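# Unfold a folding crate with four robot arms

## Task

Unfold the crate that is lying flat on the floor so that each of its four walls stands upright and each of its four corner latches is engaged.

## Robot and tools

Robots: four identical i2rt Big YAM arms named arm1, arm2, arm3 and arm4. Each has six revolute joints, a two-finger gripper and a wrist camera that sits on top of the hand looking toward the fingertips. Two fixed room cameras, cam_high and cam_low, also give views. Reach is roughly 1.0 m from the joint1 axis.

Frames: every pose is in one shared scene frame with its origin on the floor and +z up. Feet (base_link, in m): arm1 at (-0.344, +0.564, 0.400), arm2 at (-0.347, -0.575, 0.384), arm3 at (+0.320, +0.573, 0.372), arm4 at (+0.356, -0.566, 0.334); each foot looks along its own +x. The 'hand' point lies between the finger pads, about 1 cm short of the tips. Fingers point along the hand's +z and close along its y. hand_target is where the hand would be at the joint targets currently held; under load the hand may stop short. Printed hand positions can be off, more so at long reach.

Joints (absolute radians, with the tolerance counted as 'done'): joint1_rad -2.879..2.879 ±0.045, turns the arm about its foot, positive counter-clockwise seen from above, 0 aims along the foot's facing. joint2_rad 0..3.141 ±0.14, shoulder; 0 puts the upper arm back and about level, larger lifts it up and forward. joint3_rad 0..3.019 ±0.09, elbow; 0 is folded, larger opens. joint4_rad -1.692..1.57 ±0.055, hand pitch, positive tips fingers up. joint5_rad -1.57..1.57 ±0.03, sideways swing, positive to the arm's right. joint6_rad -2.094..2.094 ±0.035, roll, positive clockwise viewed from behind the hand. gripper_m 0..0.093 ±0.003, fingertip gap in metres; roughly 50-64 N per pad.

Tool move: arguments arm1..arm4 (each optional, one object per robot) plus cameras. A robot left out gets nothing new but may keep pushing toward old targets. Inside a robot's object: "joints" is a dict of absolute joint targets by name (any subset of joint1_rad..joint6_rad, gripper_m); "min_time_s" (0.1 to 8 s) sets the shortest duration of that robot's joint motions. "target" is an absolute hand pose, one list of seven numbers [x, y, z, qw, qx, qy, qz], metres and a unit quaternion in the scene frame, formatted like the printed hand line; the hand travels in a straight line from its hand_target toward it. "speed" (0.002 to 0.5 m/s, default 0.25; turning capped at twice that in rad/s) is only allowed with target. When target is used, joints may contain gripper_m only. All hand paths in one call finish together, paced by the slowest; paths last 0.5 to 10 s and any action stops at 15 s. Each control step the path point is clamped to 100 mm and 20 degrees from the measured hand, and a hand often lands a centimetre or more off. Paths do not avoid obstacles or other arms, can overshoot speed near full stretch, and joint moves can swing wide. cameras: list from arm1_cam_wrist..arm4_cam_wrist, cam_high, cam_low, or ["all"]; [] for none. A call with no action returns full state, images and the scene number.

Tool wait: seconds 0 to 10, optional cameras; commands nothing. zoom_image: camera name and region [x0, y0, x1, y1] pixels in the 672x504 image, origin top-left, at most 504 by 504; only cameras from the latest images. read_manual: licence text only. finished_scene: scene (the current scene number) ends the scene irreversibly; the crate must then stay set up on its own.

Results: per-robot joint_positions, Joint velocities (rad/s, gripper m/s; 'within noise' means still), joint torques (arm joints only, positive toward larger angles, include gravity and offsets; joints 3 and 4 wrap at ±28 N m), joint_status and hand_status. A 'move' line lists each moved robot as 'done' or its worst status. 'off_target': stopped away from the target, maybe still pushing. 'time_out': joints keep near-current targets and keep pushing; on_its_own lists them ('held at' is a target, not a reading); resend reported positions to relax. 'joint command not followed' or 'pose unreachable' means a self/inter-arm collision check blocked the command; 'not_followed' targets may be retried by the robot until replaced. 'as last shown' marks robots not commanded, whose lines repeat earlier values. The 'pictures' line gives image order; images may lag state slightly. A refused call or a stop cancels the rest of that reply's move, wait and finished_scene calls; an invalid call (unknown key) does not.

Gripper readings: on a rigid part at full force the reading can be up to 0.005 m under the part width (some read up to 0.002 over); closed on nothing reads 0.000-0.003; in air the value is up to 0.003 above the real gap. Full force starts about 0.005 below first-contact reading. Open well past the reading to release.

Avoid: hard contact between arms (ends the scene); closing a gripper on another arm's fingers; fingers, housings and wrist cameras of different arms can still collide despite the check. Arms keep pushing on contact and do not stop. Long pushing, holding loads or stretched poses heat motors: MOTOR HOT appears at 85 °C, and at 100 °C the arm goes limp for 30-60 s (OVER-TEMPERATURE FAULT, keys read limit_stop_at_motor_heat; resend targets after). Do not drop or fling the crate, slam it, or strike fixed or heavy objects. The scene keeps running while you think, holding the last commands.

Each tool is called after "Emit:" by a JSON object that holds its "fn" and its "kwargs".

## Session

Emit:
{"fn": "move", "kwargs": {}}

Emit:
{"fn": "zoom_image", "kwargs": {"camera": "cam_high", "region": [240, 220, 430, 420]}}

Scene clock: 0.00 s.
Joint torques (N m): no reading
Motor temperatures (°C): arm1=[27 28 27 26 23 23 25] | arm2=[23 24 24 24 27 26 24] | arm3=[26 24 27 23 25 23 27] | arm4=[24 26 25 29 26 24 26]
Heat: arm1: hottest joint2_rad 28 °C; arm2: hottest joint5_rad 27 °C; arm3: hottest joint3_rad 27 °C; arm4: hottest joint4_rad 29 °C.
Joint velocities: within noise
arm1.joint_positions: joint1_rad=+0.789 joint2_rad=+0.609 joint3_rad=+1.408 joint4_rad=-1.451 joint5_rad=+0.217 joint6_rad=-0.687 gripper_m=+0.09396
arm1.joint_status: not commanded
arm1.hand: x=-0.1883 y=+0.4177 z=+0.9285 quat_wxyz=(-0.292, -0.006, -0.892, +0.344) (m; scene frame)
arm1.hand_target: x=-0.1903 y=+0.4192 z=+0.9383 quat_wxyz=(-0.301, -0.007, -0.887, +0.350) (m; scene frame)
arm1.hand_status: not commanded
arm2.joint_positions: joint1_rad=-0.187 joint2_rad=+0.597 joint3_rad=+1.311 joint4_rad=-1.291 joint5_rad=+0.240 joint6_rad=-0.242 gripper_m=+0.09396
arm2.joint_status: not commanded
arm2.hand: x=-0.2313 y=-0.3616 z=+0.9012 quat_wxyz=(-0.466, +0.549, -0.680, -0.136) (m; scene frame)
arm2.hand_target: x=-0.2318 y=-0.3633 z=+0.9149 quat_wxyz=(-0.477, +0.543, -0.676, -0.143) (m; scene frame)
arm2.hand_status: not commanded
arm3.joint_positions: joint1_rad=+0.868 joint2_rad=+0.636 joint3_rad=+1.401 joint4_rad=-1.459 joint5_rad=+0.267 joint6_rad=-0.464 gripper_m=+0.09396
arm3.joint_status: not commanded
arm3.hand: x=+0.4150 y=+0.3713 z=+0.8920 quat_wxyz=(-0.249, -0.258, -0.861, +0.361) (m; scene frame)
arm3.hand_target: x=+0.4139 y=+0.3728 z=+0.9011 quat_wxyz=(-0.257, -0.258, -0.856, +0.367) (m; scene frame)
arm3.hand_status: not commanded
arm4.joint_positions: joint1_rad=-0.127 joint2_rad=+0.607 joint3_rad=+1.357 joint4_rad=-1.287 joint5_rad=+0.181 joint6_rad=-0.762 gripper_m=+0.09396
arm4.joint_status: not commanded
arm4.hand: x=+0.3685 y=-0.3250 z=+0.8718 quat_wxyz=(-0.478, +0.793, -0.350, -0.141) (m; scene frame)
arm4.hand_target: x=+0.3687 y=-0.3277 z=+0.8812 quat_wxyz=(-0.487, +0.788, -0.349, -0.145) (m; scene frame)
arm4.hand_status: not commanded
pictures: arm1_cam_wrist, arm2_cam_wrist, arm3_cam_wrist, arm4_cam_wrist, cam_high, cam_low

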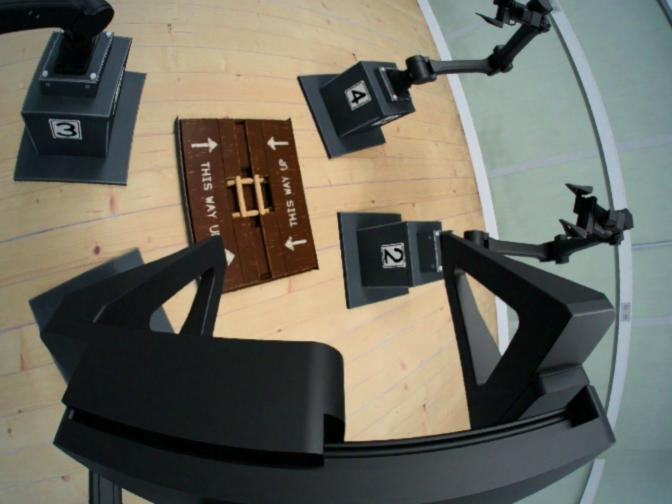

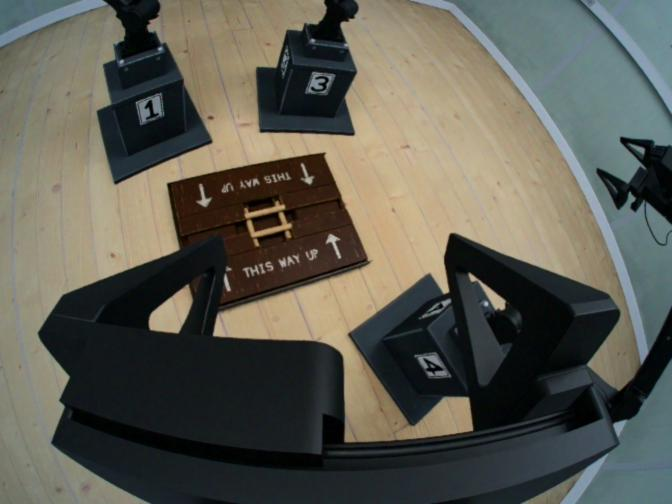

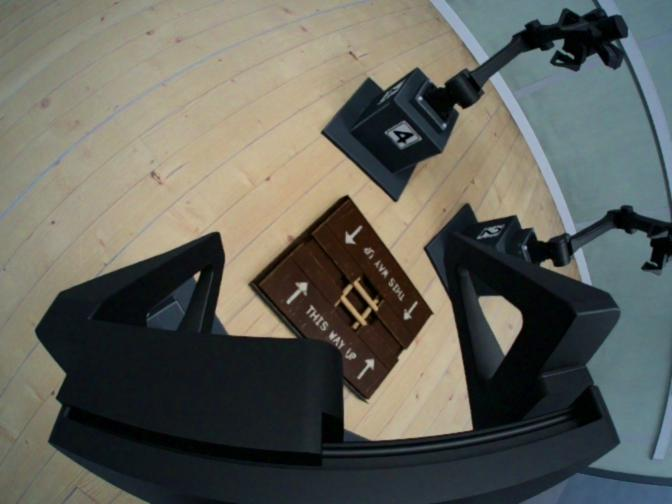

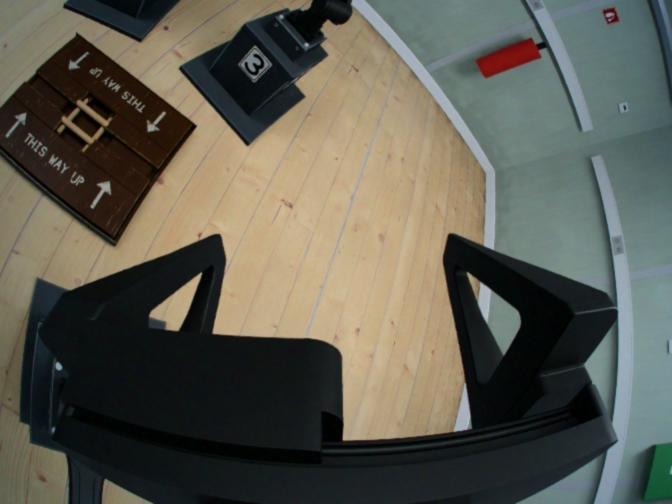

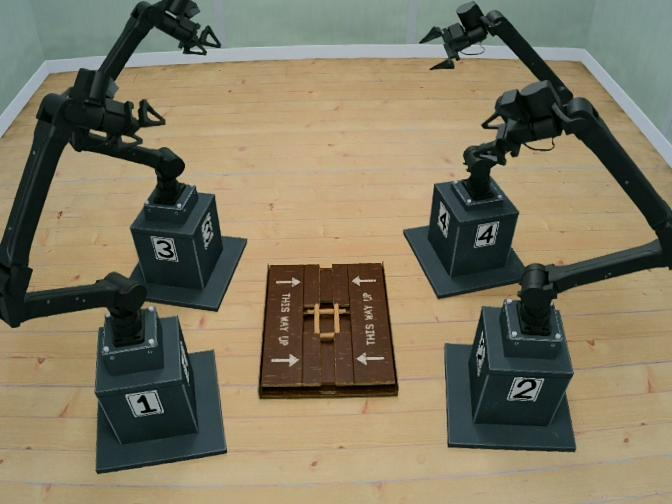

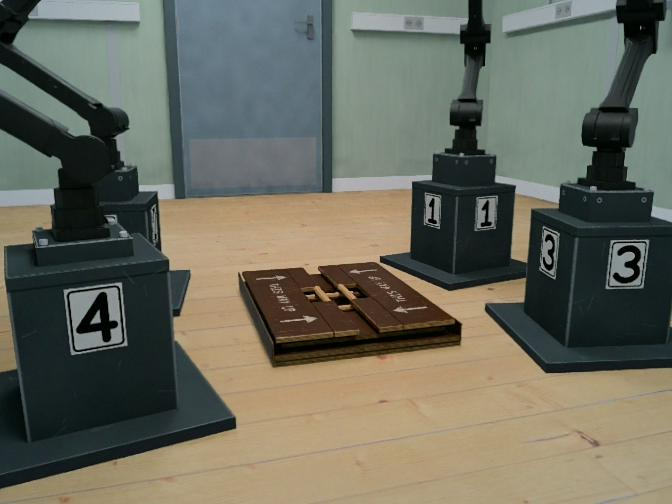

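Scaled by 2.520 from the camera's 672x504 image, which has a finer 960x720 frame.

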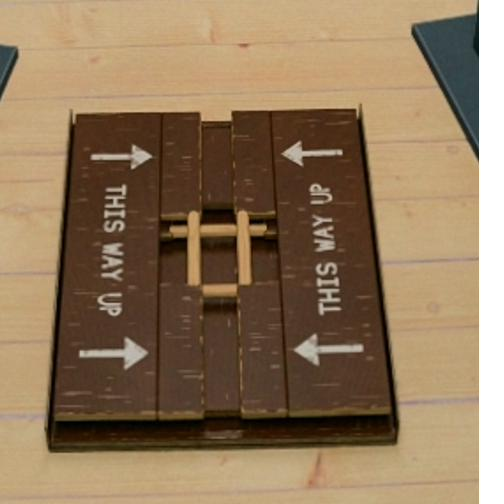

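Emit:
{"fn": "move", "kwargs": {"arm1": {"target":[-0.01,0.04,0.2,0,0,1,0],"speed":0.4,"joints":{"gripper_m":0.05}}, "arm4": {"target":[0.1,-0.3,0.35,0,1,0,0],"speed":0.4,"joints":{"gripper_m":0.05}}}}

Emit:
{"fn": "move", "kwargs": {"arm1": {"target":[-0.015,0.027,0.12,0,0,1,0],"speed":0.25}, "cameras": ["arm1_cam_wrist"]}}

Scene clock: 7.10 s.
Joint torques (N m): arm1=[-1.14 -24.47 8.12 0.1 0.16 -0.02] | arm2=[-0.09 1.08 8.28 1.68 0.09 0] | arm3=[-0.97 0.15 7.84 2.13 0.22 0.12] | arm4=[1.79 -9.23 10.29 0.21 -0.22 -0.11]
Motor temperatures (°C): arm1=[27 28 28 26 23 23 25] | arm2=[23 24 24 24 27 26 24] | arm3=[26 24 28 23 25 23 27] | arm4=[24 26 26 29 26 24 26]
Heat: arm1: hottest joint2_rad 28 °C; arm2: hottest joint5_rad 27 °C; arm3: hottest joint3_rad 28 °C; arm4: hottest joint4_rad 29 °C.
move: arm1 off_target; arm4 off_target
Joint velocities: within noise
arm1.joint_positions: joint1_rad=+0.398 joint2_rad=+2.433 joint3_rad=+1.601 joint4_rad=-0.765 joint5_rad=-0.010 joint6_rad=-0.983 gripper_m=+0.05007
arm1.joint_status: all done
arm1.hand: x=-0.0118 y=+0.0593 z=+0.1960 quat_wxyz=(+0.006, -0.003, -1.000, -0.011) (m; scene frame)
arm1.hand_target: x=-0.0100 y=+0.0462 z=+0.1973 quat_wxyz=(+0.003, -0.001, -1.000, -0.005) (m; scene frame)
arm1.hand_status: off_target (0.020 m and 1.5 deg from the pose sent, 0.840 m and 53.7 deg at the start; pose on its path clipped on 5 of 100 steps)
arm2, arm3: as last shown
arm4.joint_positions: joint1_rad=+0.548 joint2_rad=+1.524 joint3_rad=+0.793 joint4_rad=-0.884 joint5_rad=+0.010 joint6_rad=-0.775 gripper_m=+0.05007
arm4.joint_status: all done
arm4.hand: x=+0.1206 y=-0.3135 z=+0.3437 quat_wxyz=(+0.012, +1.000, -0.020, +0.019) (m; scene frame)
arm4.hand_target: x=+0.1059 y=-0.3019 z=+0.3498 quat_wxyz=(+0.001, +1.000, -0.008, +0.006) (m; scene frame)
arm4.hand_status: off_target (0.025 m and 3.4 deg from the pose sent, 0.587 m and 75.1 deg at the start)
pictures: none

Scene clock: 8.50 s.
Joint torques (N m): arm1=[-0.67 -26.11 7.43 0.68 0.11 -0.05] | arm2=[-0.03 1.08 8.28 1.7 0.09 0] | arm3=[-0.56 0.09 7.82 2.04 0.27 0.11] | arm4=[2.2 -9.35 10.29 0.23 -0.22 -0.1]
Motor temperatures (°C): arm1=[27 28 28 26 23 23 25] | arm2=[23 24 24 24 27 26 24] | arm3=[26 24 28 23 25 23 27] | arm4=[24 26 26 29 26 25 26]
Heat: arm1: hottest joint2_rad 28 °C; arm2: hottest joint5_rad 27 °C; arm3: hottest joint3_rad 28 °C; arm4: hottest joint4_rad 29 °C.
move: arm1 off_target
Joint velocities: within noise
arm1.joint_positions: joint1_rad=+0.375 joint2_rad=+2.613 joint3_rad=+1.712 joint4_rad=-0.703 joint5_rad=-0.010 joint6_rad=-1.011 gripper_m=+0.05007
arm1.joint_status: not commanded
arm1.hand: x=-0.0197 y=+0.0446 z=+0.1168 quat_wxyz=(+0.007, +0.000, -1.000, -0.014) (m; scene frame)
arm1.hand_target: x=-0.0157 y=+0.0279 z=+0.1204 quat_wxyz=(+0.000, +0.001, -1.000, +0.000) (m; scene frame)
arm1.hand_status: off_target (0.019 m and 1.8 deg from the pose sent, 0.083 m and 1.5 deg at the start)
arm2, arm3: as last shown
arm4.joint_positions: joint1_rad=+0.544 joint2_rad=+1.524 joint3_rad=+0.793 joint4_rad=-0.884 joint5_rad=+0.010 joint6_rad=-0.777 gripper_m=+0.05007
arm4.joint_status: not commanded
arm4.hand: x=+0.1218 y=-0.3124 z=+0.3437 quat_wxyz=(+0.012, +1.000, -0.021, +0.019) (m; scene frame)
arm4.hand_target: x=+0.1072 y=-0.3007 z=+0.3498 quat_wxyz=(+0.001, +1.000, -0.010, +0.006) (m; scene frame)
arm4.hand_status: not commanded
pictures: arm1_cam_wrist

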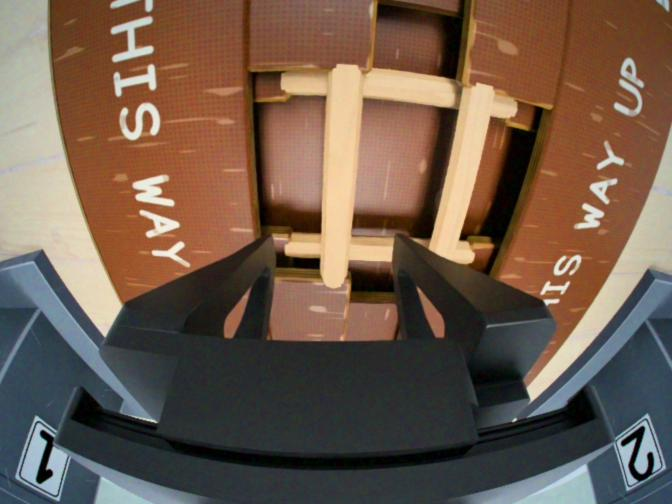

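Well aligned. Descend and grip.

Emit:
{"fn": "move", "kwargs": {"arm1": {"target":[-0.018,0.026,0.049,0,0,1,0],"speed":0.18}}}

Emit:
{"fn": "move", "kwargs": {"arm1": {"joints":{"gripper_m":0.008}}, "cameras": ["arm1_cam_wrist"]}}

Scene clock: 14.00 s.
Joint torques (N m): arm1=[-1.32 -25.82 6.9 0.73 0.14 -0.04] | arm2=[-0.15 1.08 8.28 1.68 0.09 0] | arm3=[-0.62 0.09 7.8 2 0.21 0.11] | arm4=[2.26 -9.29 10.29 0.21 -0.22 -0.1]
Motor temperatures (°C): arm1=[27 29 28 26 23 23 25] | arm2=[23 24 25 24 27 26 24] | arm3=[26 24 28 24 25 23 27] | arm4=[24 26 26 29 26 25 26]
Heat: arm1: hottest joint2_rad 29 °C; arm2: hottest joint5_rad 27 °C; arm3: hottest joint3_rad 28 °C; arm4: hottest joint4_rad 29 °C.
move: arm1 off_target
Joint velocities: within noise
arm1.joint_positions: joint1_rad=+0.373 joint2_rad=+2.769 joint3_rad=+1.816 joint4_rad=-0.646 joint5_rad=-0.010 joint6_rad=-1.012 gripper_m=+0.05007
arm1.joint_status: not commanded
arm1.hand: x=-0.0202 y=+0.0425 z=+0.0469 quat_wxyz=(+0.006, +0.000, -1.000, -0.012) (m; scene frame)
arm1.hand_target: x=-0.0180 y=+0.0268 z=+0.0489 quat_wxyz=(+0.000, +0.000, -1.000, +0.000) (m; scene frame)
arm1.hand_status: off_target (0.017 m and 1.5 deg from the pose sent, 0.070 m and 1.8 deg at the start)
arm2, arm3, arm4: as last shown
pictures: none

Scene clock: 14.67 s.
Joint torques (N m): arm1=[-0.44 -26.34 7.16 0.61 0.16 -0.11] | arm2=[-0.09 1.08 8.28 1.68 0.09 0] | arm3=[-0.56 0.15 7.79 2.1 0.2 0.15] | arm4=[2.26 -9.29 10.29 0.23 -0.22 -0.1]
Motor temperatures (°C): arm1=[27 29 28 26 23 23 25] | arm2=[23 24 25 24 27 26 24] | arm3=[26 24 28 24 25 23 27] | arm4=[24 26 27 29 26 25 26]
Heat: arm1: hottest joint2_rad 29 °C; arm2: hottest joint5_rad 27 °C; arm3: hottest joint3_rad 28 °C; arm4: hottest joint4_rad 29 °C.
move: arm1 off_target
Joint velocities: within noise
arm1.joint_positions: joint1_rad=+0.372 joint2_rad=+2.769 joint3_rad=+1.816 joint4_rad=-0.646 joint5_rad=-0.016 joint6_rad=-0.998 gripper_m=+0.01730
arm1.joint_status: gripper_m off_target (ended at +0.01734, target +0.00800)
arm1.hand: x=-0.0201 y=+0.0426 z=+0.0469 quat_wxyz=(+0.003, -0.008, -1.000, -0.013) (m; scene frame)
arm1.hand_target: x=-0.0170 y=+0.0274 z=+0.0489 quat_wxyz=(-0.003, -0.002, -1.000, -0.001) (m; scene frame)
arm1.hand_status: not commanded
arm2, arm3, arm4: as last shown
pictures: arm1_cam_wrist

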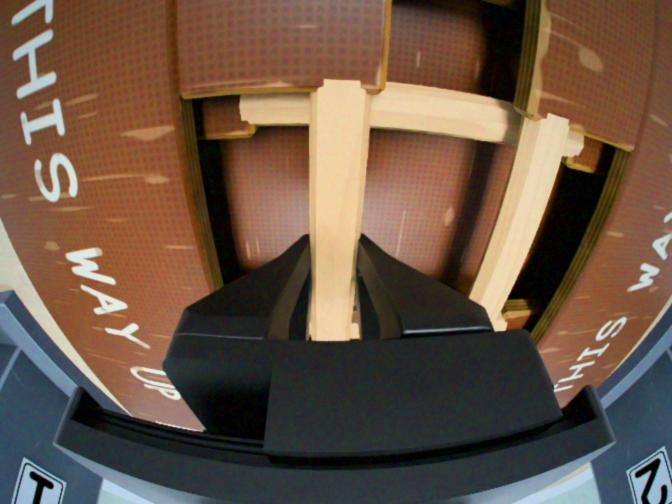

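Emit:
{"fn": "move", "kwargs": {"arm1": {"target":[-0.015,0.034,0.093,0,0,0.9914,-0.1305],"speed":0.18}}}

Emit:
{"fn": "move", "kwargs": {"arm1": {"target":[-0.014,0.052,0.137,0,0,0.966,-0.259],"speed":0.18}}}

Emit:
{"fn": "move", "kwargs": {"arm1": {"target":[-0.013,0.086,0.18,0,0,0.9239,-0.3827],"speed":0.18}}}

Emit:
{"fn": "move", "kwargs": {"arm1": {"target":[-0.012,0.126,0.21,0,0,0.866,-0.5],"speed":0.18}, "cameras": ["arm1_cam_wrist"]}}

Emit:
{"fn": "move", "kwargs": {"arm1": {"target":[-0.011,0.179,0.232,0,0,0.793,-0.609],"speed":0.15}}}

Emit:
{"fn": "move", "kwargs": {"arm1": {"target":[-0.010,0.227,0.24,0,0,0.725,-0.689],"speed":0.12}, "cameras": ["arm1_cam_wrist","cam_high","cam_low"]}}

Scene clock: 18.80 s.
Joint torques (N m): arm1=[0.26 -26.64 3.95 2.18 0.8 -0.08] | arm2=[-0.09 1.03 8.27 1.69 0.09 0] | arm3=[-0.44 -0.09 7.75 2.09 0.2 0.11] | arm4=[2.26 -9.29 10.29 0.23 -0.22 -0.1]
Motor temperatures (°C): arm1=[27 29 29 26 23 23 25] | arm2=[23 24 25 24 27 26 24] | arm3=[26 24 29 24 25 23 27] | arm4=[24 26 27 29 26 25 26]
Heat: arm1: hottest joint2_rad 29 °C; arm2: hottest joint5_rad 27 °C; arm3: hottest joint3_rad 29 °C; arm4: hottest joint4_rad 29 °C.
move: arm1 off_target
Joint velocities: within noise
arm1.joint_positions: joint1_rad=+0.410 joint2_rad=+2.625 joint3_rad=+1.557 joint4_rad=-0.327 joint5_rad=+0.122 joint6_rad=-0.968 gripper_m=+0.01726
arm1.joint_status: not commanded
arm1.hand: x=-0.0210 y=+0.0436 z=+0.0820 quat_wxyz=(+0.003, -0.009, -0.994, +0.109) (m; scene frame)
arm1.hand_target: x=-0.0154 y=+0.0337 z=+0.0925 quat_wxyz=(+0.000, +0.000, -0.992, +0.130) (m; scene frame)
arm1.hand_status: off_target (0.016 m and 2.7 deg from the pose sent, 0.047 m and 16.6 deg at the start)
arm2, arm3, arm4: as last shown
pictures: none

Scene clock: 20.30 s.
Joint torques (N m): arm1=[0.44 -25.17 3.15 2.5 0.8 -0.05] | arm2=[-0.15 1.08 8.29 1.66 0.09 0] | arm3=[-0.44 -0.32 7.87 2 0.19 0.09] | arm4=[2.26 -9.23 10.29 0.23 -0.22 -0.1]
Motor temperatures (°C): arm1=[27 29 29 26 23 23 25] | arm2=[23 24 25 24 27 26 24] | arm3=[26 24 29 24 25 23 27] | arm4=[24 26 27 29 26 25 26]
Heat: arm1: hottest joint2_rad 29 °C; arm2: hottest joint5_rad 27 °C; arm3: hottest joint3_rad 29 °C; arm4: hottest joint4_rad 29 °C.
move: arm1 off_target
Joint velocities: within noise
arm1.joint_positions: joint1_rad=+0.470 joint2_rad=+2.499 joint3_rad=+1.308 joint4_rad=+0.011 joint5_rad=+0.290 joint6_rad=-0.955 gripper_m=+0.01721
arm1.joint_status: not commanded
arm1.hand: x=-0.0208 y=+0.0569 z=+0.1267 quat_wxyz=(+0.003, -0.008, -0.970, +0.242) (m; scene frame)
arm1.hand_target: x=-0.0140 y=+0.0520 z=+0.1364 quat_wxyz=(+0.000, +0.001, -0.966, +0.258) (m; scene frame)
arm1.hand_status: off_target (0.013 m and 2.3 deg from the pose sent, 0.056 m and 17.5 deg at the start)
arm2, arm3, arm4: as last shown
pictures: none

Scene clock: 21.80 s.
Joint torques (N m): arm1=[1.55 -22.42 2.29 2.74 0.66 -0.04] | arm2=[0.03 1.08 8.29 1.68 0.09 0] | arm3=[-0.5 0.26 7.86 2.09 0.19 0.11] | arm4=[2.32 -9.29 10.28 0.23 -0.22 -0.1]
Motor temperatures (°C): arm1=[27 29 29 26 23 23 25] | arm2=[23 24 25 24 27 26 24] | arm3=[26 24 29 24 25 23 27] | arm4=[24 26 27 29 26 25 26]
Heat: arm1: hottest joint2_rad 29 °C; arm2: hottest joint5_rad 27 °C; arm3: hottest joint3_rad 29 °C; arm4: hottest joint4_rad 29 °C.
move: arm1 done
Joint velocities: within noise
arm1.joint_positions: joint1_rad=+0.554 joint2_rad=+2.419 joint3_rad=+1.095 joint4_rad=+0.356 joint5_rad=+0.490 joint6_rad=-0.963 gripper_m=+0.01717
arm1.joint_status: not commanded
arm1.hand: x=-0.0203 y=+0.0840 z=+0.1727 quat_wxyz=(+0.004, -0.010, -0.928, +0.372) (m; scene frame)
arm1.hand_target: x=-0.0132 y=+0.0845 z=+0.1803 quat_wxyz=(+0.000, +0.000, -0.924, +0.383) (m; scene frame)
arm1.hand_status: done (0.010 m and 1.8 deg from the pose sent, 0.061 m and 17.1 deg at the start)
arm2, arm3, arm4: as last shown
pictures: none

Scene clock: 23.33 s.
Joint torques (N m): arm1=[0.62 -19.6 1.59 3.38 0.73 -0.01] | arm2=[-0.09 1.08 8.28 1.68 0.09 0] | arm3=[-0.91 0.03 7.77 1.98 0.26 0.11] | arm4=[2.2 -9.29 10.28 0.23 -0.22 -0.1]
Motor temperatures (°C): arm1=[27 29 29 26 23 23 25] | arm2=[23 24 25 25 27 26 24] | arm3=[26 24 29 24 25 23 27] | arm4=[24 26 27 29 26 25 26]
Heat: arm1: hottest joint2_rad 29 °C; arm2: hottest joint5_rad 27 °C; arm3: hottest joint3_rad 29 °C; arm4: hottest joint4_rad 29 °C.
move: arm1 done
Joint velocities: within noise
arm1.joint_positions: joint1_rad=+0.657 joint2_rad=+2.421 joint3_rad=+0.942 joint4_rad=+0.730 joint5_rad=+0.703 joint6_rad=-1.026 gripper_m=+0.01717
arm1.joint_status: not commanded
arm1.hand: x=-0.0195 y=+0.1209 z=+0.2087 quat_wxyz=(+0.006, -0.007, -0.870, +0.493) (m; scene frame)
arm1.hand_target: x=-0.0142 y=+0.1233 z=+0.2108 quat_wxyz=(+0.002, +0.000, -0.866, +0.501) (m; scene frame)
arm1.hand_status: done (0.009 m and 1.4 deg from the pose sent, 0.057 m and 16.4 deg at the start)
arm2.joint_positions: joint1_rad=-0.187 joint2_rad=+0.597 joint3_rad=+1.311 joint4_rad=-1.291 joint5_rad=+0.240 joint6_rad=-0.242 gripper_m=+0.09396
arm2.joint_status: not commanded
arm2.hand: x=-0.2313 y=-0.3616 z=+0.9012 quat_wxyz=(-0.466, +0.549, -0.680, -0.136) (m; scene frame)
arm2.hand_target: x=-0.2318 y=-0.3633 z=+0.9149 quat_wxyz=(-0.477, +0.543, -0.676, -0.143) (m; scene frame)
arm2.hand_status: not commanded
arm3.joint_positions: joint1_rad=+0.868 joint2_rad=+0.636 joint3_rad=+1.401 joint4_rad=-1.459 joint5_rad=+0.267 joint6_rad=-0.464 gripper_m=+0.09396
arm3.joint_status: not commanded
arm3.hand: x=+0.4150 y=+0.3713 z=+0.8920 quat_wxyz=(-0.249, -0.258, -0.861, +0.361) (m; scene frame)
arm3.hand_target: x=+0.4139 y=+0.3728 z=+0.9011 quat_wxyz=(-0.257, -0.258, -0.856, +0.367) (m; scene frame)
arm3.hand_status: not commanded
arm4: as last shown
pictures: arm1_cam_wrist

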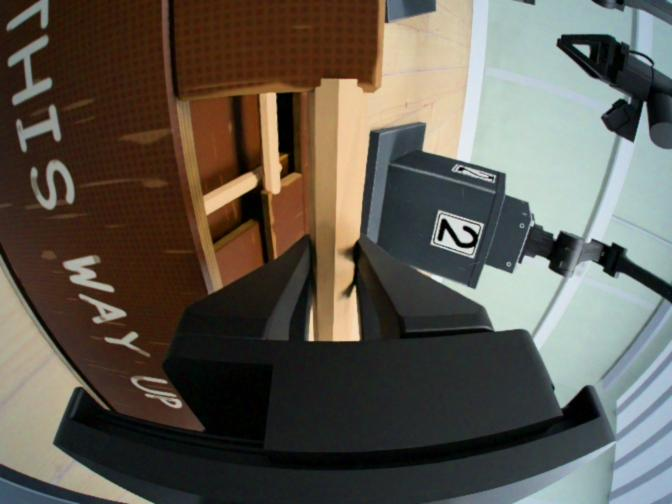

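Scene clock: 25.03 s.
Joint torques (N m): arm1=[1.73 -18.2 0.01 3.3 0.38 0.1] | arm2=[-0.03 1.08 8.28 1.69 0.09 0] | arm3=[-0.73 0.09 7.77 2.09 0.2 0.09] | arm4=[2.26 -9.29 10.29 0.24 -0.22 -0.1]
Motor temperatures (°C): arm1=[27 29 28 26 23 23 25] | arm2=[23 24 25 25 27 26 24] | arm3=[26 24 29 24 25 23 27] | arm4=[24 26 27 29 26 25 26]
Heat: arm1: hottest joint2_rad 29 °C; arm2: hottest joint5_rad 27 °C; arm3: hottest joint3_rad 29 °C; arm4: hottest joint4_rad 29 °C.
move: arm1 off_target
Joint velocities: within noise
arm1.joint_positions: joint1_rad=+0.786 joint2_rad=+2.527 joint3_rad=+0.867 joint4_rad=+1.187 joint5_rad=+0.941 joint6_rad=-1.181 gripper_m=+0.01717
arm1.joint_status: not commanded
arm1.hand: x=-0.0175 y=+0.1682 z=+0.2328 quat_wxyz=(+0.010, -0.007, -0.795, +0.607) (m; scene frame)
arm1.hand_target: x=-0.0122 y=+0.1760 z=+0.2325 quat_wxyz=(+0.004, +0.001, -0.792, +0.610) (m; scene frame)
arm1.hand_status: off_target (0.013 m and 1.5 deg from the pose sent, 0.063 m and 16.0 deg at the start)
arm2, arm3, arm4: as last shown
pictures: none

Scene clock: 26.50 s.
Joint torques (N m): arm1=[2.73 -18.08 -0.76 2.93 0.22 0.16] | arm2=[-0.03 1.08 8.28 1.69 0.09 0] | arm3=[-1.32 -0.38 7.82 2.15 0.21 0.13] | arm4=[2.26 -9.29 10.29 0.23 -0.22 -0.1]
Motor temperatures (°C): arm1=[27 29 28 26 23 23 25] | arm2=[23 24 25 25 27 26 24] | arm3=[26 24 29 24 25 23 27] | arm4=[24 26 27 29 26 25 26]
Heat: arm1: hottest joint2_rad 29 °C; arm2: hottest joint5_rad 27 °C; arm3: hottest joint3_rad 29 °C; arm4: hottest joint4_rad 29 °C.
move: arm1 off_target
Joint velocities: within noise
arm1.joint_positions: joint1_rad=+0.901 joint2_rad=+2.648 joint3_rad=+0.874 joint4_rad=+1.548 joint5_rad=+1.133 joint6_rad=-1.365 gripper_m=+0.01718
arm1.joint_status: not commanded
arm1.hand: x=-0.0165 y=+0.2116 z=+0.2428 quat_wxyz=(+0.021, -0.019, -0.738, +0.675) (m; scene frame)
arm1.hand_target: x=-0.0067 y=+0.2238 z=+0.2422 quat_wxyz=(+0.005, -0.011, -0.736, +0.677) (m; scene frame)
arm1.hand_status: off_target (0.017 m and 3.9 deg from the pose sent, 0.060 m and 12.4 deg at the start; a joint's target at an end of its range on 22 of 44 steps)
arm2, arm3: as last shown
arm4.joint_positions: joint1_rad=+0.544 joint2_rad=+1.524 joint3_rad=+0.793 joint4_rad=-0.884 joint5_rad=+0.010 joint6_rad=-0.777 gripper_m=+0.05007
arm4.joint_status: not commanded
arm4.hand: x=+0.1218 y=-0.3124 z=+0.3437 quat_wxyz=(+0.012, +1.000, -0.021, +0.019) (m; scene frame)
arm4.hand_target: x=+0.1072 y=-0.3007 z=+0.3498 quat_wxyz=(+0.001, +1.000, -0.010, +0.006) (m; scene frame)
arm4.hand_status: not commanded
pictures: arm1_cam_wrist, cam_high, cam_low

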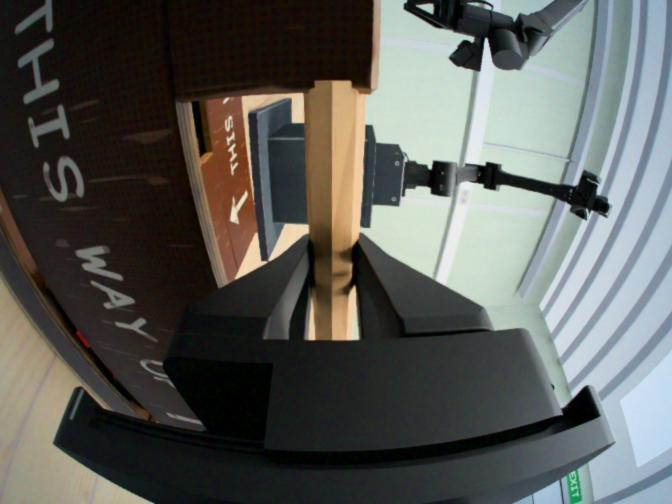

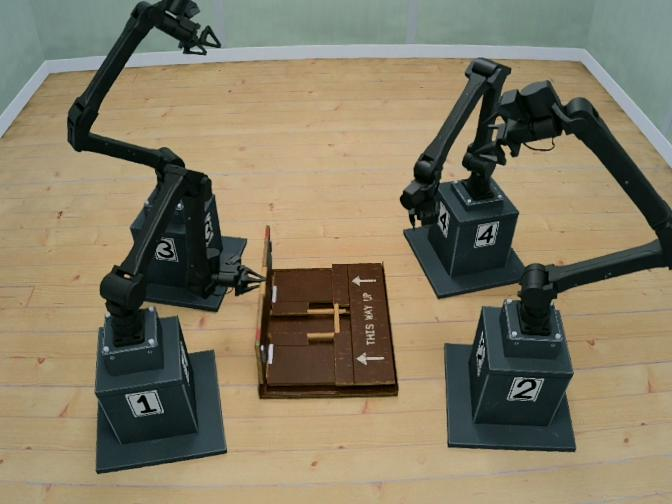

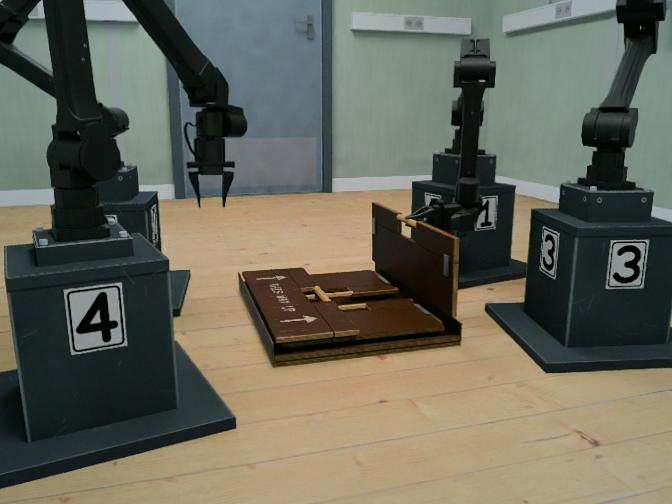

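Emit:
{"fn": "move", "kwargs": {"arm4": {"target":[-0.03,-0.011,0.12,0,1,0,0],"speed":0.3}, "cameras": ["arm4_cam_wrist"]}}

Scene clock: 29.57 s.
Joint torques (N m): arm1=[3.08 -17.55 -0.81 3 0.21 0.13] | arm2=[-0.09 1.08 8.29 1.68 0.09 0] | arm3=[-0.73 -0.26 7.79 2.11 0.19 0.11] | arm4=[1.32 -22.07 10.8 -0.53 -0.24 -0.1]
Motor temperatures (°C): arm1=[27 30 28 27 23 23 25] | arm2=[23 24 26 25 27 26 24] | arm3=[26 24 30 24 25 23 27] | arm4=[24 26 27 29 26 25 26]
Heat: arm1: hottest joint2_rad 30 °C; arm2: hottest joint5_rad 27 °C; arm3: hottest joint3_rad 30 °C; arm4: hottest joint4_rad 29 °C.
move: arm4 off_target
Joint velocities: within noise
arm1, arm2, arm3: as last shown
arm4.joint_positions: joint1_rad=+0.404 joint2_rad=+2.553 joint3_rad=+1.856 joint4_rad=-0.873 joint5_rad=+0.000 joint6_rad=-0.947 gripper_m=+0.05007
arm4.joint_status: not commanded
arm4.hand: x=-0.0269 y=-0.0195 z=+0.1254 quat_wxyz=(+0.000, +1.000, -0.006, +0.000) (m; scene frame)
arm4.hand_target: x=-0.0279 y=-0.0127 z=+0.1171 quat_wxyz=(+0.001, +1.000, +0.000, -0.001) (m; scene frame)
arm4.hand_status: off_target (0.011 m and 0.7 deg from the pose sent, 0.405 m and 3.5 deg at the start)
pictures: arm4_cam_wrist

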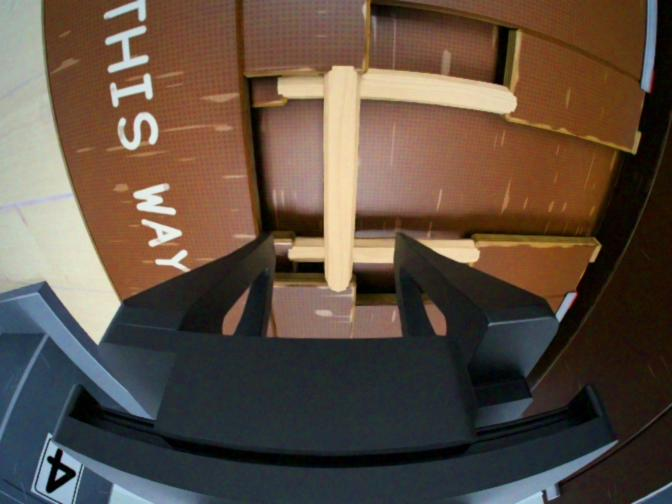

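Emit:
{"fn": "move", "kwargs": {"arm4": {"target":[-0.022,-0.011,0.042,0,1,0,0],"speed":0.18}}}

Emit:
{"fn": "move", "kwargs": {"arm4": {"joints":{"gripper_m":0.008}}, "cameras": ["arm4_cam_wrist"]}}

Scene clock: 32.70 s.
Joint torques (N m): arm1=[2.78 -17.26 -0.98 3 0.21 0.14] | arm2=[-0.09 1.08 8.29 1.69 0.09 0] | arm3=[-0.03 -0.5 7.84 2.07 0.17 0.11] | arm4=[1.49 -22.42 9.89 -0.1 -0.23 -0.1]
Motor temperatures (°C): arm1=[27 30 28 27 23 23 26] | arm2=[23 24 26 25 27 26 24] | arm3=[26 24 30 24 25 23 27] | arm4=[24 26 28 29 26 25 26]
Heat: arm1: hottest joint2_rad 30 °C; arm2: hottest joint5_rad 27 °C; arm3: hottest joint3_rad 30 °C; arm4: hottest joint4_rad 29 °C.
move: arm4 off_target
Joint velocities: within noise
arm1, arm2, arm3: as last shown
arm4.joint_positions: joint1_rad=+0.396 joint2_rad=+2.703 joint3_rad=+1.922 joint4_rad=-0.804 joint5_rad=+0.002 joint6_rad=-0.955 gripper_m=+0.05004
arm4.joint_status: not commanded
arm4.hand: x=-0.0188 y=-0.0218 z=+0.0470 quat_wxyz=(+0.006, +1.000, -0.006, +0.005) (m; scene frame)
arm4.hand_target: x=-0.0215 y=-0.0127 z=+0.0420 quat_wxyz=(+0.000, +1.000, +0.000, +0.000) (m; scene frame)
arm4.hand_status: off_target (0.012 m and 1.1 deg from the pose sent, 0.084 m and 0.7 deg at the start)
pictures: none

Scene clock: 33.40 s.
Joint torques (N m): arm1=[2.9 -17.85 -0.83 2.96 0.22 0.15] | arm2=[-0.09 1.08 8.28 1.68 0.09 0] | arm3=[-0.73 -0.15 7.77 2.03 0.19 0.07] | arm4=[1.67 -22.83 9.69 -0.21 -0.23 -0.09]
Motor temperatures (°C): arm1=[27 30 28 27 23 23 26] | arm2=[23 24 26 25 27 26 24] | arm3=[26 24 30 24 25 23 27] | arm4=[24 26 28 29 26 25 26]
Heat: arm1: hottest joint2_rad 30 °C; arm2: hottest joint5_rad 27 °C; arm3: hottest joint3_rad 30 °C; arm4: hottest joint4_rad 29 °C.
move: arm4 off_target
Joint velocities: within noise
arm1, arm2, arm3: as last shown
arm4.joint_positions: joint1_rad=+0.392 joint2_rad=+2.705 joint3_rad=+1.926 joint4_rad=-0.793 joint5_rad=+0.002 joint6_rad=-0.955 gripper_m=+0.01665
arm4.joint_status: gripper_m off_target (ended at +0.01668, target +0.00800)
arm4.hand: x=-0.0187 y=-0.0164 z=+0.0473 quat_wxyz=(+0.000, +1.000, -0.008, +0.001) (m; scene frame)
arm4.hand_target: x=-0.0219 y=-0.0109 z=+0.0416 quat_wxyz=(-0.003, +1.000, -0.001, -0.002) (m; scene frame)
arm4.hand_status: not commanded
pictures: arm4_cam_wrist

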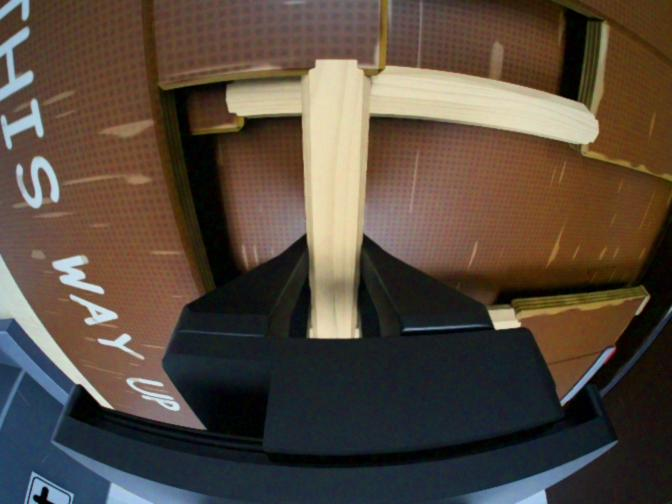

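Emit:
{"fn": "move", "kwargs": {"arm4": {"target":[-0.023,-0.014,0.09,-0.1305,0.9914,0,0],"speed":0.18}}}

Emit:
{"fn": "move", "kwargs": {"arm4": {"target":[-0.023,-0.027,0.128,-0.259,0.966,0,0],"speed":0.18}}}

Emit:
{"fn": "move", "kwargs": {"arm4": {"target":[-0.024,-0.055,0.173,-0.3827,0.9239,0,0],"speed":0.18}}}

Emit:
{"fn": "move", "kwargs": {"arm4": {"target":[-0.025,-0.098,0.211,-0.5,0.866,0,0],"speed":0.18}, "cameras": ["arm4_cam_wrist"]}}

Emit:
{"fn": "move", "kwargs": {"arm4": {"target":[-0.026,-0.149,0.236,-0.609,0.793,0,0],"speed":0.15}}}

Emit:
{"fn": "move", "kwargs": {"arm4": {"target":[-0.028,-0.194,0.242,-0.69,0.724,0,0],"speed":0.12}, "arm2": {"target":[-0.06,-0.02,0.32,0.183,0.683,-0.683,-0.183],"speed":0.4,"joints":{"gripper_m":0.042}}, "cameras": ["cam_low","cam_high"]}}

Emit:
{"fn": "zoom_image", "kwargs": {"camera": "cam_high", "region": [230, 220, 430, 420]}}

Scene clock: 37.17 s.
Joint torques (N m): arm1=[2.73 -18.32 -0.75 3.04 0.21 0.15] | arm2=[-0.09 1.14 8.28 1.69 0.09 0] | arm3=[-0.44 -0.03 7.79 2.02 0.24 0.16] | arm4=[2.43 -24.64 5.6 0.95 0.24 0]
Motor temperatures (°C): arm1=[27 30 28 27 23 23 26] | arm2=[23 24 26 25 27 26 24] | arm3=[26 24 30 24 25 23 27] | arm4=[24 27 28 29 26 25 26]
Heat: arm1: hottest joint2_rad 30 °C; arm2: hottest joint5_rad 27 °C; arm3: hottest joint3_rad 30 °C; arm4: hottest joint4_rad 29 °C.
move: arm4 done
Joint velocities: within noise
arm1, arm2, arm3: as last shown
arm4.joint_positions: joint1_rad=+0.428 joint2_rad=+2.555 joint3_rad=+1.681 joint4_rad=-0.508 joint5_rad=+0.139 joint6_rad=-0.933 gripper_m=+0.01663
arm4.joint_status: not commanded
arm4.hand: x=-0.0202 y=-0.0158 z=+0.0833 quat_wxyz=(-0.117, +0.993, -0.007, -0.001) (m; scene frame)
arm4.hand_target: x=-0.0250 y=-0.0165 z=+0.0903 quat_wxyz=(-0.126, +0.992, +0.001, -0.002) (m; scene frame)
arm4.hand_status: done (0.008 m and 1.8 deg from the pose sent, 0.043 m and 15.0 deg at the start)
pictures: none

Scene clock: 38.67 s.
Joint torques (N m): arm1=[2.84 -17.61 -0.81 3.06 0.2 0.17] | arm2=[-0.03 1.08 8.28 1.68 0.09 0] | arm3=[-0.67 -0.26 7.77 2.17 0.23 0.11] | arm4=[2.43 -22.18 5.19 1.76 0.47 -0.05]
Motor temperatures (°C): arm1=[27 30 28 27 23 23 26] | arm2=[23 24 26 25 27 26 24] | arm3=[26 24 30 24 25 23 27] | arm4=[24 27 28 29 26 25 27]
Heat: arm1: hottest joint2_rad 30 °C; arm2: hottest joint5_rad 27 °C; arm3: hottest joint3_rad 30 °C; arm4: hottest joint4_rad 29 °C.
move: arm4 done
Joint velocities: within noise
arm1, arm2, arm3: as last shown
arm4.joint_positions: joint1_rad=+0.482 joint2_rad=+2.423 joint3_rad=+1.440 joint4_rad=-0.187 joint5_rad=+0.315 joint6_rad=-0.926 gripper_m=+0.01657
arm4.joint_status: not commanded
arm4.hand: x=-0.0202 y=-0.0250 z=+0.1249 quat_wxyz=(-0.250, +0.968, -0.010, -0.001) (m; scene frame)
arm4.hand_target: x=-0.0233 y=-0.0271 z=+0.1276 quat_wxyz=(-0.259, +0.966, +0.001, +0.000) (m; scene frame)
arm4.hand_status: done (0.005 m and 1.6 deg from the pose sent, 0.046 m and 16.6 deg at the start)
pictures: none

Scene clock: 40.13 s.
Joint torques (N m): arm1=[2.78 -17.67 -0.94 2.89 0.25 0.18] | arm2=[-0.03 1.03 8.28 1.68 0.09 -0.01] | arm3=[-0.79 -0.03 7.75 2.02 0.22 0.09] | arm4=[2.43 -20.66 4.4 1.89 0.5 -0.08]
Motor temperatures (°C): arm1=[27 30 28 27 23 23 26] | arm2=[23 24 26 25 27 26 24] | arm3=[26 24 30 24 25 23 27] | arm4=[24 27 28 29 26 25 27]
Heat: arm1: hottest joint2_rad 30 °C; arm2: hottest joint5_rad 27 °C; arm3: hottest joint3_rad 30 °C; arm4: hottest joint4_rad 29 °C.
move: arm4 done
Joint velocities: within noise
arm1: as last shown
arm2.joint_positions: joint1_rad=-0.187 joint2_rad=+0.597 joint3_rad=+1.311 joint4_rad=-1.291 joint5_rad=+0.240 joint6_rad=-0.242 gripper_m=+0.09396
arm2.joint_status: not commanded
arm2.hand: x=-0.2313 y=-0.3616 z=+0.9012 quat_wxyz=(-0.466, +0.549, -0.680, -0.136) (m; scene frame)
arm2.hand_target: x=-0.2318 y=-0.3633 z=+0.9149 quat_wxyz=(-0.477, +0.543, -0.676, -0.143) (m; scene frame)
arm2.hand_status: not commanded
arm3.joint_positions: joint1_rad=+0.868 joint2_rad=+0.636 joint3_rad=+1.401 joint4_rad=-1.459 joint5_rad=+0.267 joint6_rad=-0.464 gripper_m=+0.09396
arm3.joint_status: not commanded
arm3.hand: x=+0.4150 y=+0.3713 z=+0.8920 quat_wxyz=(-0.249, -0.258, -0.861, +0.361) (m; scene frame)
arm3.hand_target: x=+0.4139 y=+0.3728 z=+0.9011 quat_wxyz=(-0.257, -0.258, -0.856, +0.367) (m; scene frame)
arm3.hand_status: not commanded
arm4.joint_positions: joint1_rad=+0.553 joint2_rad=+2.325 joint3_rad=+1.228 joint4_rad=+0.136 joint5_rad=+0.505 joint6_rad=-0.952 gripper_m=+0.01654
arm4.joint_status: not commanded
arm4.hand: x=-0.0203 y=-0.0479 z=+0.1694 quat_wxyz=(-0.376, +0.926, -0.010, -0.002) (m; scene frame)
arm4.hand_target: x=-0.0219 y=-0.0521 z=+0.1731 quat_wxyz=(-0.383, +0.924, +0.002, +0.002) (m; scene frame)
arm4.hand_status: done (0.009 m and 1.4 deg from the pose sent, 0.057 m and 16.1 deg at the start)
pictures: none

Scene clock: 41.63 s.
Joint torques (N m): arm1=[3.19 -18.2 -0.84 2.85 0.2 0.16] | arm2=[-0.09 1.08 8.29 1.69 0.09 0] | arm3=[-0.44 -0.26 7.72 1.95 0.23 0.08] | arm4=[3.08 -18.84 3.37 2.07 0.39 0]
Motor temperatures (°C): arm1=[27 30 28 27 23 23 26] | arm2=[23 24 26 25 27 26 24] | arm3=[26 24 30 24 25 23 27] | arm4=[24 27 28 29 26 25 27]
Heat: arm1: hottest joint2_rad 30 °C; arm2: hottest joint5_rad 27 °C; arm3: hottest joint3_rad 30 °C; arm4: hottest joint4_rad 29 °C.
move: arm4 off_target
Joint velocities: within noise
arm1, arm2, arm3: as last shown
arm4.joint_positions: joint1_rad=+0.651 joint2_rad=+2.283 joint3_rad=+1.049 joint4_rad=+0.494 joint5_rad=+0.725 joint6_rad=-1.018 gripper_m=+0.01652
arm4.joint_status: not commanded
arm4.hand: x=-0.0208 y=-0.0880 z=+0.2087 quat_wxyz=(-0.497, +0.867, -0.011, +0.002) (m; scene frame)
arm4.hand_target: x=-0.0250 y=-0.0968 z=+0.2108 quat_wxyz=(-0.501, +0.866, +0.002, +0.003) (m; scene frame)
arm4.hand_status: off_target (0.011 m and 1.3 deg from the pose sent, 0.065 m and 15.8 deg at the start)
pictures: arm4_cam_wrist

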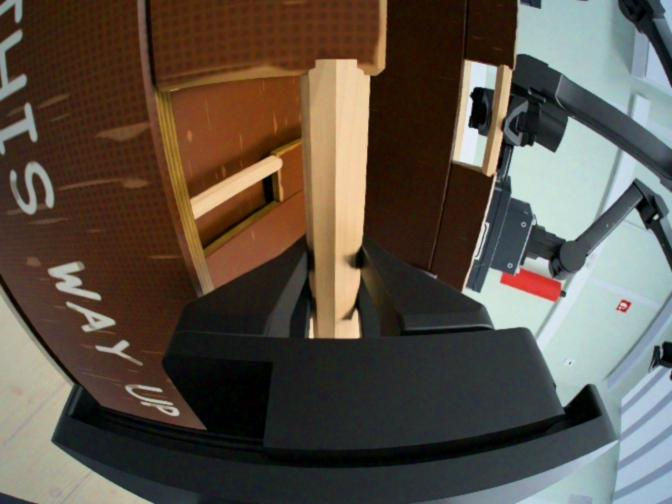

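Scene clock: 43.37 s.
Joint torques (N m): arm1=[2.67 -18.14 -0.75 2.96 0.23 0.18] | arm2=[-0.09 1.08 8.29 1.68 0.09 0] | arm3=[-0.56 -0.15 7.88 2.19 0.22 0.11] | arm4=[3.43 -17.26 2.13 2.77 0.4 -0.03]
Motor temperatures (°C): arm1=[27 30 28 27 23 23 26] | arm2=[23 24 26 25 27 26 24] | arm3=[26 24 30 24 25 23 27] | arm4=[24 27 28 29 26 25 27]
Heat: arm1: hottest joint2_rad 30 °C; arm2: hottest joint5_rad 27 °C; arm3: hottest joint3_rad 30 °C; arm4: hottest joint4_rad 29 °C.
move: arm4 off_target
Joint velocities: within noise
arm1.joint_positions: joint1_rad=+0.901 joint2_rad=+2.648 joint3_rad=+0.874 joint4_rad=+1.548 joint5_rad=+1.133 joint6_rad=-1.365 gripper_m=+0.01718
arm1.joint_status: not commanded
arm1.hand: x=-0.0165 y=+0.2116 z=+0.2428 quat_wxyz=(+0.021, -0.019, -0.738, +0.675) (m; scene frame)
arm1.hand_target: x=-0.0067 y=+0.2238 z=+0.2422 quat_wxyz=(+0.005, -0.011, -0.736, +0.677) (m; scene frame)
arm1.hand_status: not commanded
arm2, arm3: as last shown
arm4.joint_positions: joint1_rad=+0.763 joint2_rad=+2.334 joint3_rad=+0.929 joint4_rad=+0.940 joint5_rad=+0.936 joint6_rad=-1.177 gripper_m=+0.01656
arm4.joint_status: not commanded
arm4.hand: x=-0.0221 y=-0.1371 z=+0.2355 quat_wxyz=(-0.606, +0.795, -0.011, +0.002) (m; scene frame)
arm4.hand_target: x=-0.0270 y=-0.1475 z=+0.2373 quat_wxyz=(-0.610, +0.792, +0.000, +0.001) (m; scene frame)
arm4.hand_status: off_target (0.013 m and 1.4 deg from the pose sent, 0.067 m and 15.4 deg at the start)
pictures: none

Scene clock: 46.37 s.
Joint torques (N m): arm1=[2.49 -17.85 -0.84 2.89 0.25 0.13] | arm2=[-0.26 -24.76 8.76 -0.64 -0.47 -0.18] | arm3=[-0.85 -0.62 7.92 2.04 0.19 0.1] | arm4=[3.84 -15.85 1.39 2.62 0.12 -0.02]
Motor temperatures (°C): arm1=[27 30 28 27 23 23 26] | arm2=[23 24 26 25 27 26 24] | arm3=[26 24 30 24 25 23 27] | arm4=[24 27 27 29 26 25 27]
Heat: arm1: hottest joint2_rad 30 °C; arm2: hottest joint5_rad 27 °C; arm3: hottest joint3_rad 30 °C; arm4: hottest joint4_rad 29 °C.
move: arm2 off_target; arm4 off_target
Joint velocities: within noise
arm1, arm3: as last shown
arm2.joint_positions: joint1_rad=-0.457 joint2_rad=+2.418 joint3_rad=+1.904 joint4_rad=-1.397 joint5_rad=-0.424 joint6_rad=-0.645 gripper_m=+0.04213
arm2.joint_status: all done
arm2.hand: x=-0.0667 y=-0.0331 z=+0.3079 quat_wxyz=(+0.197, +0.674, -0.689, -0.177) (m; scene frame)
arm2.hand_target: x=-0.0586 y=-0.0224 z=+0.3170 quat_wxyz=(+0.184, +0.680, -0.686, -0.183) (m; scene frame)
arm2.hand_status: off_target (0.019 m and 2.1 deg from the pose sent, 0.696 m and 77.6 deg at the start)
arm4.joint_positions: joint1_rad=+0.858 joint2_rad=+2.481 joint3_rad=+0.911 joint4_rad=+1.460 joint5_rad=+1.087 joint6_rad=-1.464 gripper_m=+0.01660
arm4.joint_status: not commanded
arm4.hand: x=-0.0217 y=-0.1809 z=+0.2445 quat_wxyz=(-0.689, +0.725, -0.012, +0.005) (m; scene frame)
arm4.hand_target: x=-0.0283 y=-0.1928 z=+0.2427 quat_wxyz=(-0.691, +0.723, +0.001, +0.001) (m; scene frame)
arm4.hand_status: off_target (0.015 m and 1.5 deg from the pose sent, 0.058 m and 12.7 deg at the start)
pictures: cam_high, cam_low

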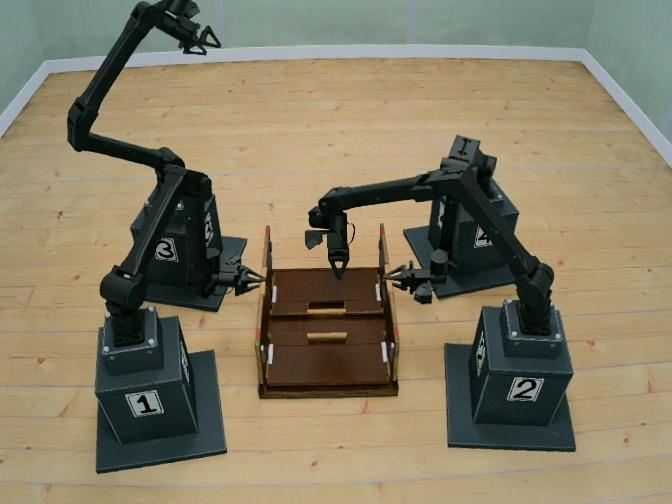

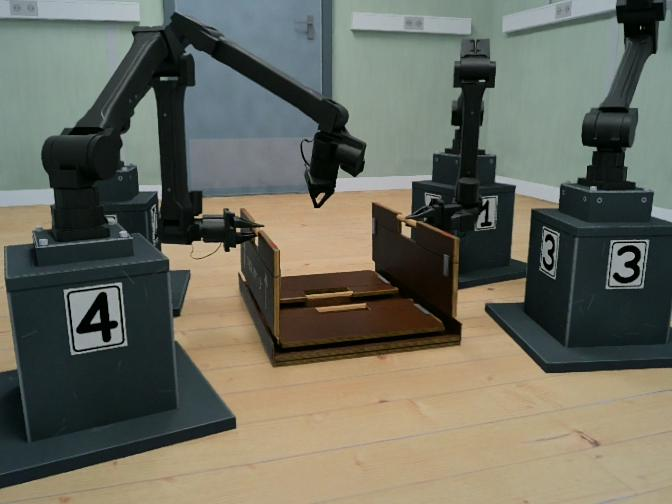

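Scaled by 2.520 from the camera's 672x504 image, which has a finer 960x720 frame.

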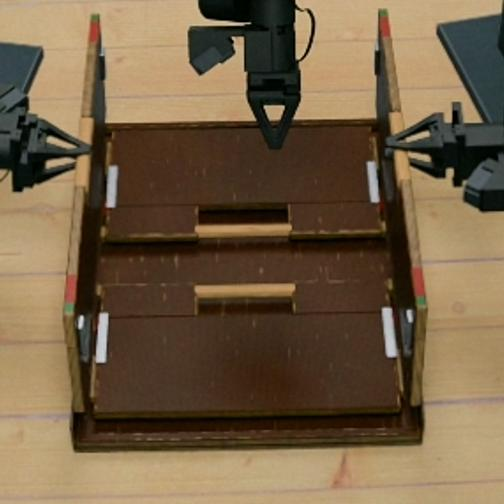

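Emit:
{"fn": "move", "kwargs": {"arm2": {"target":[-0.035,0.018,0.105,0.183,0.683,-0.683,-0.183],"speed":0.25}, "cameras": ["arm2_cam_wrist"]}}

Scene clock: 49.57 s.
Joint torques (N m): arm1=[2.61 -17.79 -0.84 3.06 0.24 0.14] | arm2=[0.03 -26.58 8.57 -0.51 -0.48 -0.19] | arm3=[-0.32 0.09 7.86 2.1 0.19 0.11] | arm4=[3.84 -15.85 1.39 2.63 0.12 -0.02]
Motor temperatures (°C): arm1=[27 31 28 27 23 23 26] | arm2=[23 25 26 25 27 26 24] | arm3=[26 24 31 24 25 23 27] | arm4=[24 27 27 29 26 25 27]
Heat: arm1: hottest joint2_rad 31 °C; arm2: hottest joint5_rad 27 °C; arm3: hottest joint3_rad 31 °C; arm4: hottest joint4_rad 29 °C.
move: arm2 off_target
Joint velocities: within noise
arm1, arm3, arm4: as last shown
arm2.joint_positions: joint1_rad=-0.457 joint2_rad=+2.938 joint3_rad=+2.374 joint4_rad=-1.335 joint5_rad=-0.424 joint6_rad=-0.650 gripper_m=+0.04213
arm2.joint_status: not commanded
arm2.hand: x=-0.0396 y=+0.0070 z=+0.1007 quat_wxyz=(+0.191, +0.677, -0.688, -0.179) (m; scene frame)
arm2.hand_target: x=-0.0355 y=+0.0166 z=+0.1052 quat_wxyz=(+0.182, +0.683, -0.683, -0.183) (m; scene frame)
arm2.hand_status: off_target (0.013 m and 1.4 deg from the pose sent, 0.212 m and 2.1 deg at the start)
pictures: arm2_cam_wrist

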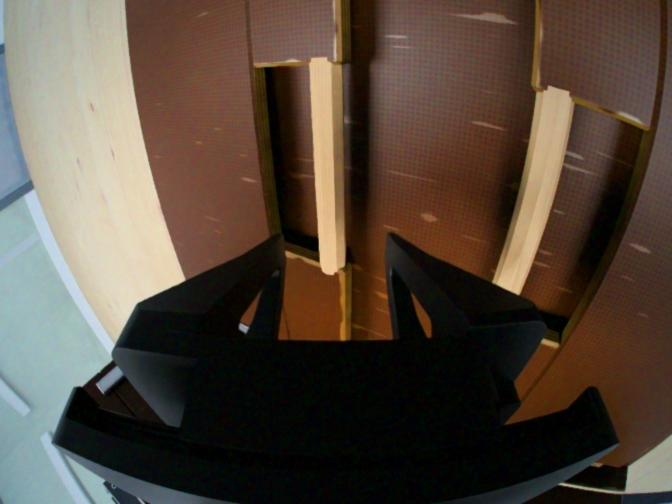

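Emit:
{"fn": "move", "kwargs": {"arm2": {"target":[-0.082,0.017,0.034,0.183,0.683,-0.683,-0.183],"speed":0.15}}}

Emit:
{"fn": "move", "kwargs": {"arm2": {"joints":{"gripper_m":0.01}}, "cameras": ["arm2_cam_wrist"]}}

Scene clock: 52.13 s.
Joint torques (N m): arm1=[2.61 -17.61 -0.92 2.92 0.23 0.16] | arm2=[-0.15 -26.7 6.97 0.12 -0.37 0.03] | arm3=[-1.03 -0.03 7.75 2.09 0.22 0.1] | arm4=[3.84 -15.85 1.39 2.63 0.12 -0.02]
Motor temperatures (°C): arm1=[27 31 28 27 23 23 26] | arm2=[23 25 26 24 27 26 24] | arm3=[26 24 31 24 25 23 27] | arm4=[24 27 27 29 26 25 27]
Heat: arm1: hottest joint2_rad 31 °C; arm2: hottest joint5_rad 27 °C; arm3: hottest joint3_rad 31 °C; arm4: hottest joint4_rad 29 °C.
move: arm2 off_target
Joint velocities: within noise
arm1, arm3, arm4: as last shown
arm2.joint_positions: joint1_rad=-0.390 joint2_rad=+3.032 joint3_rad=+2.355 joint4_rad=-1.213 joint5_rad=-0.444 joint6_rad=-0.610 gripper_m=+0.04213
arm2.joint_status: not commanded
arm2.hand: x=-0.0937 y=+0.0082 z=+0.0305 quat_wxyz=(+0.197, +0.685, -0.678, -0.179) (m; scene frame)
arm2.hand_target: x=-0.0872 y=+0.0184 z=+0.0346 quat_wxyz=(+0.184, +0.686, -0.680, -0.182) (m; scene frame)
arm2.hand_status: off_target (0.015 m and 1.8 deg from the pose sent, 0.080 m and 1.4 deg at the start)
pictures: none

Scene clock: 52.80 s.
Joint torques (N m): arm1=[2.43 -18.2 -0.65 2.97 0.22 0.16] | arm2=[0.15 -26.93 6.97 -0.36 -0.54 0.02] | arm3=[-0.09 0.38 7.82 2.11 0.2 0.12] | arm4=[3.84 -15.85 1.39 2.63 0.12 -0.02]
Motor temperatures (°C): arm1=[27 31 28 27 23 23 26] | arm2=[23 25 26 24 27 26 24] | arm3=[26 24 31 24 25 23 27] | arm4=[24 28 27 29 26 25 27]
Heat: arm1: hottest joint2_rad 31 °C; arm2: hottest joint5_rad 27 °C; arm3: hottest joint3_rad 31 °C; arm4: hottest joint4_rad 29 °C.
move: arm2 off_target
Joint velocities: within noise
arm1, arm3, arm4: as last shown
arm2.joint_positions: joint1_rad=-0.401 joint2_rad=+3.035 joint3_rad=+2.355 joint4_rad=-1.199 joint5_rad=-0.440 joint6_rad=-0.610 gripper_m=+0.01701
arm2.joint_status: gripper_m off_target (ended at +0.01704, target +0.01000)
arm2.hand: x=-0.0860 y=+0.0064 z=+0.0273 quat_wxyz=(+0.191, +0.684, -0.681, -0.179) (m; scene frame)
arm2.hand_target: x=-0.0827 y=+0.0162 z=+0.0343 quat_wxyz=(+0.183, +0.683, -0.683, -0.183) (m; scene frame)
arm2.hand_status: not commanded
pictures: arm2_cam_wrist

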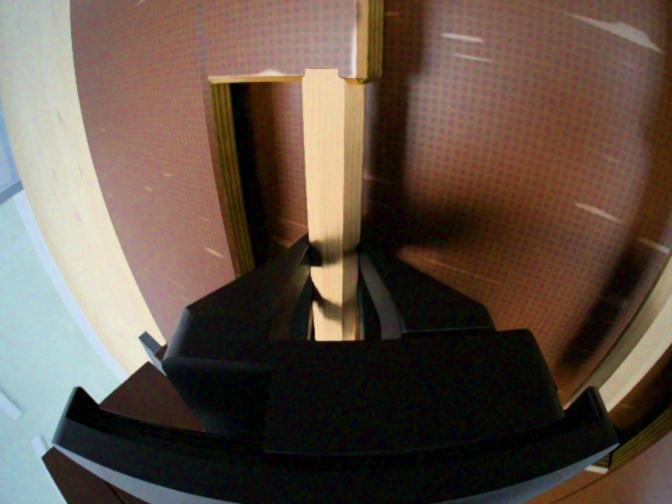

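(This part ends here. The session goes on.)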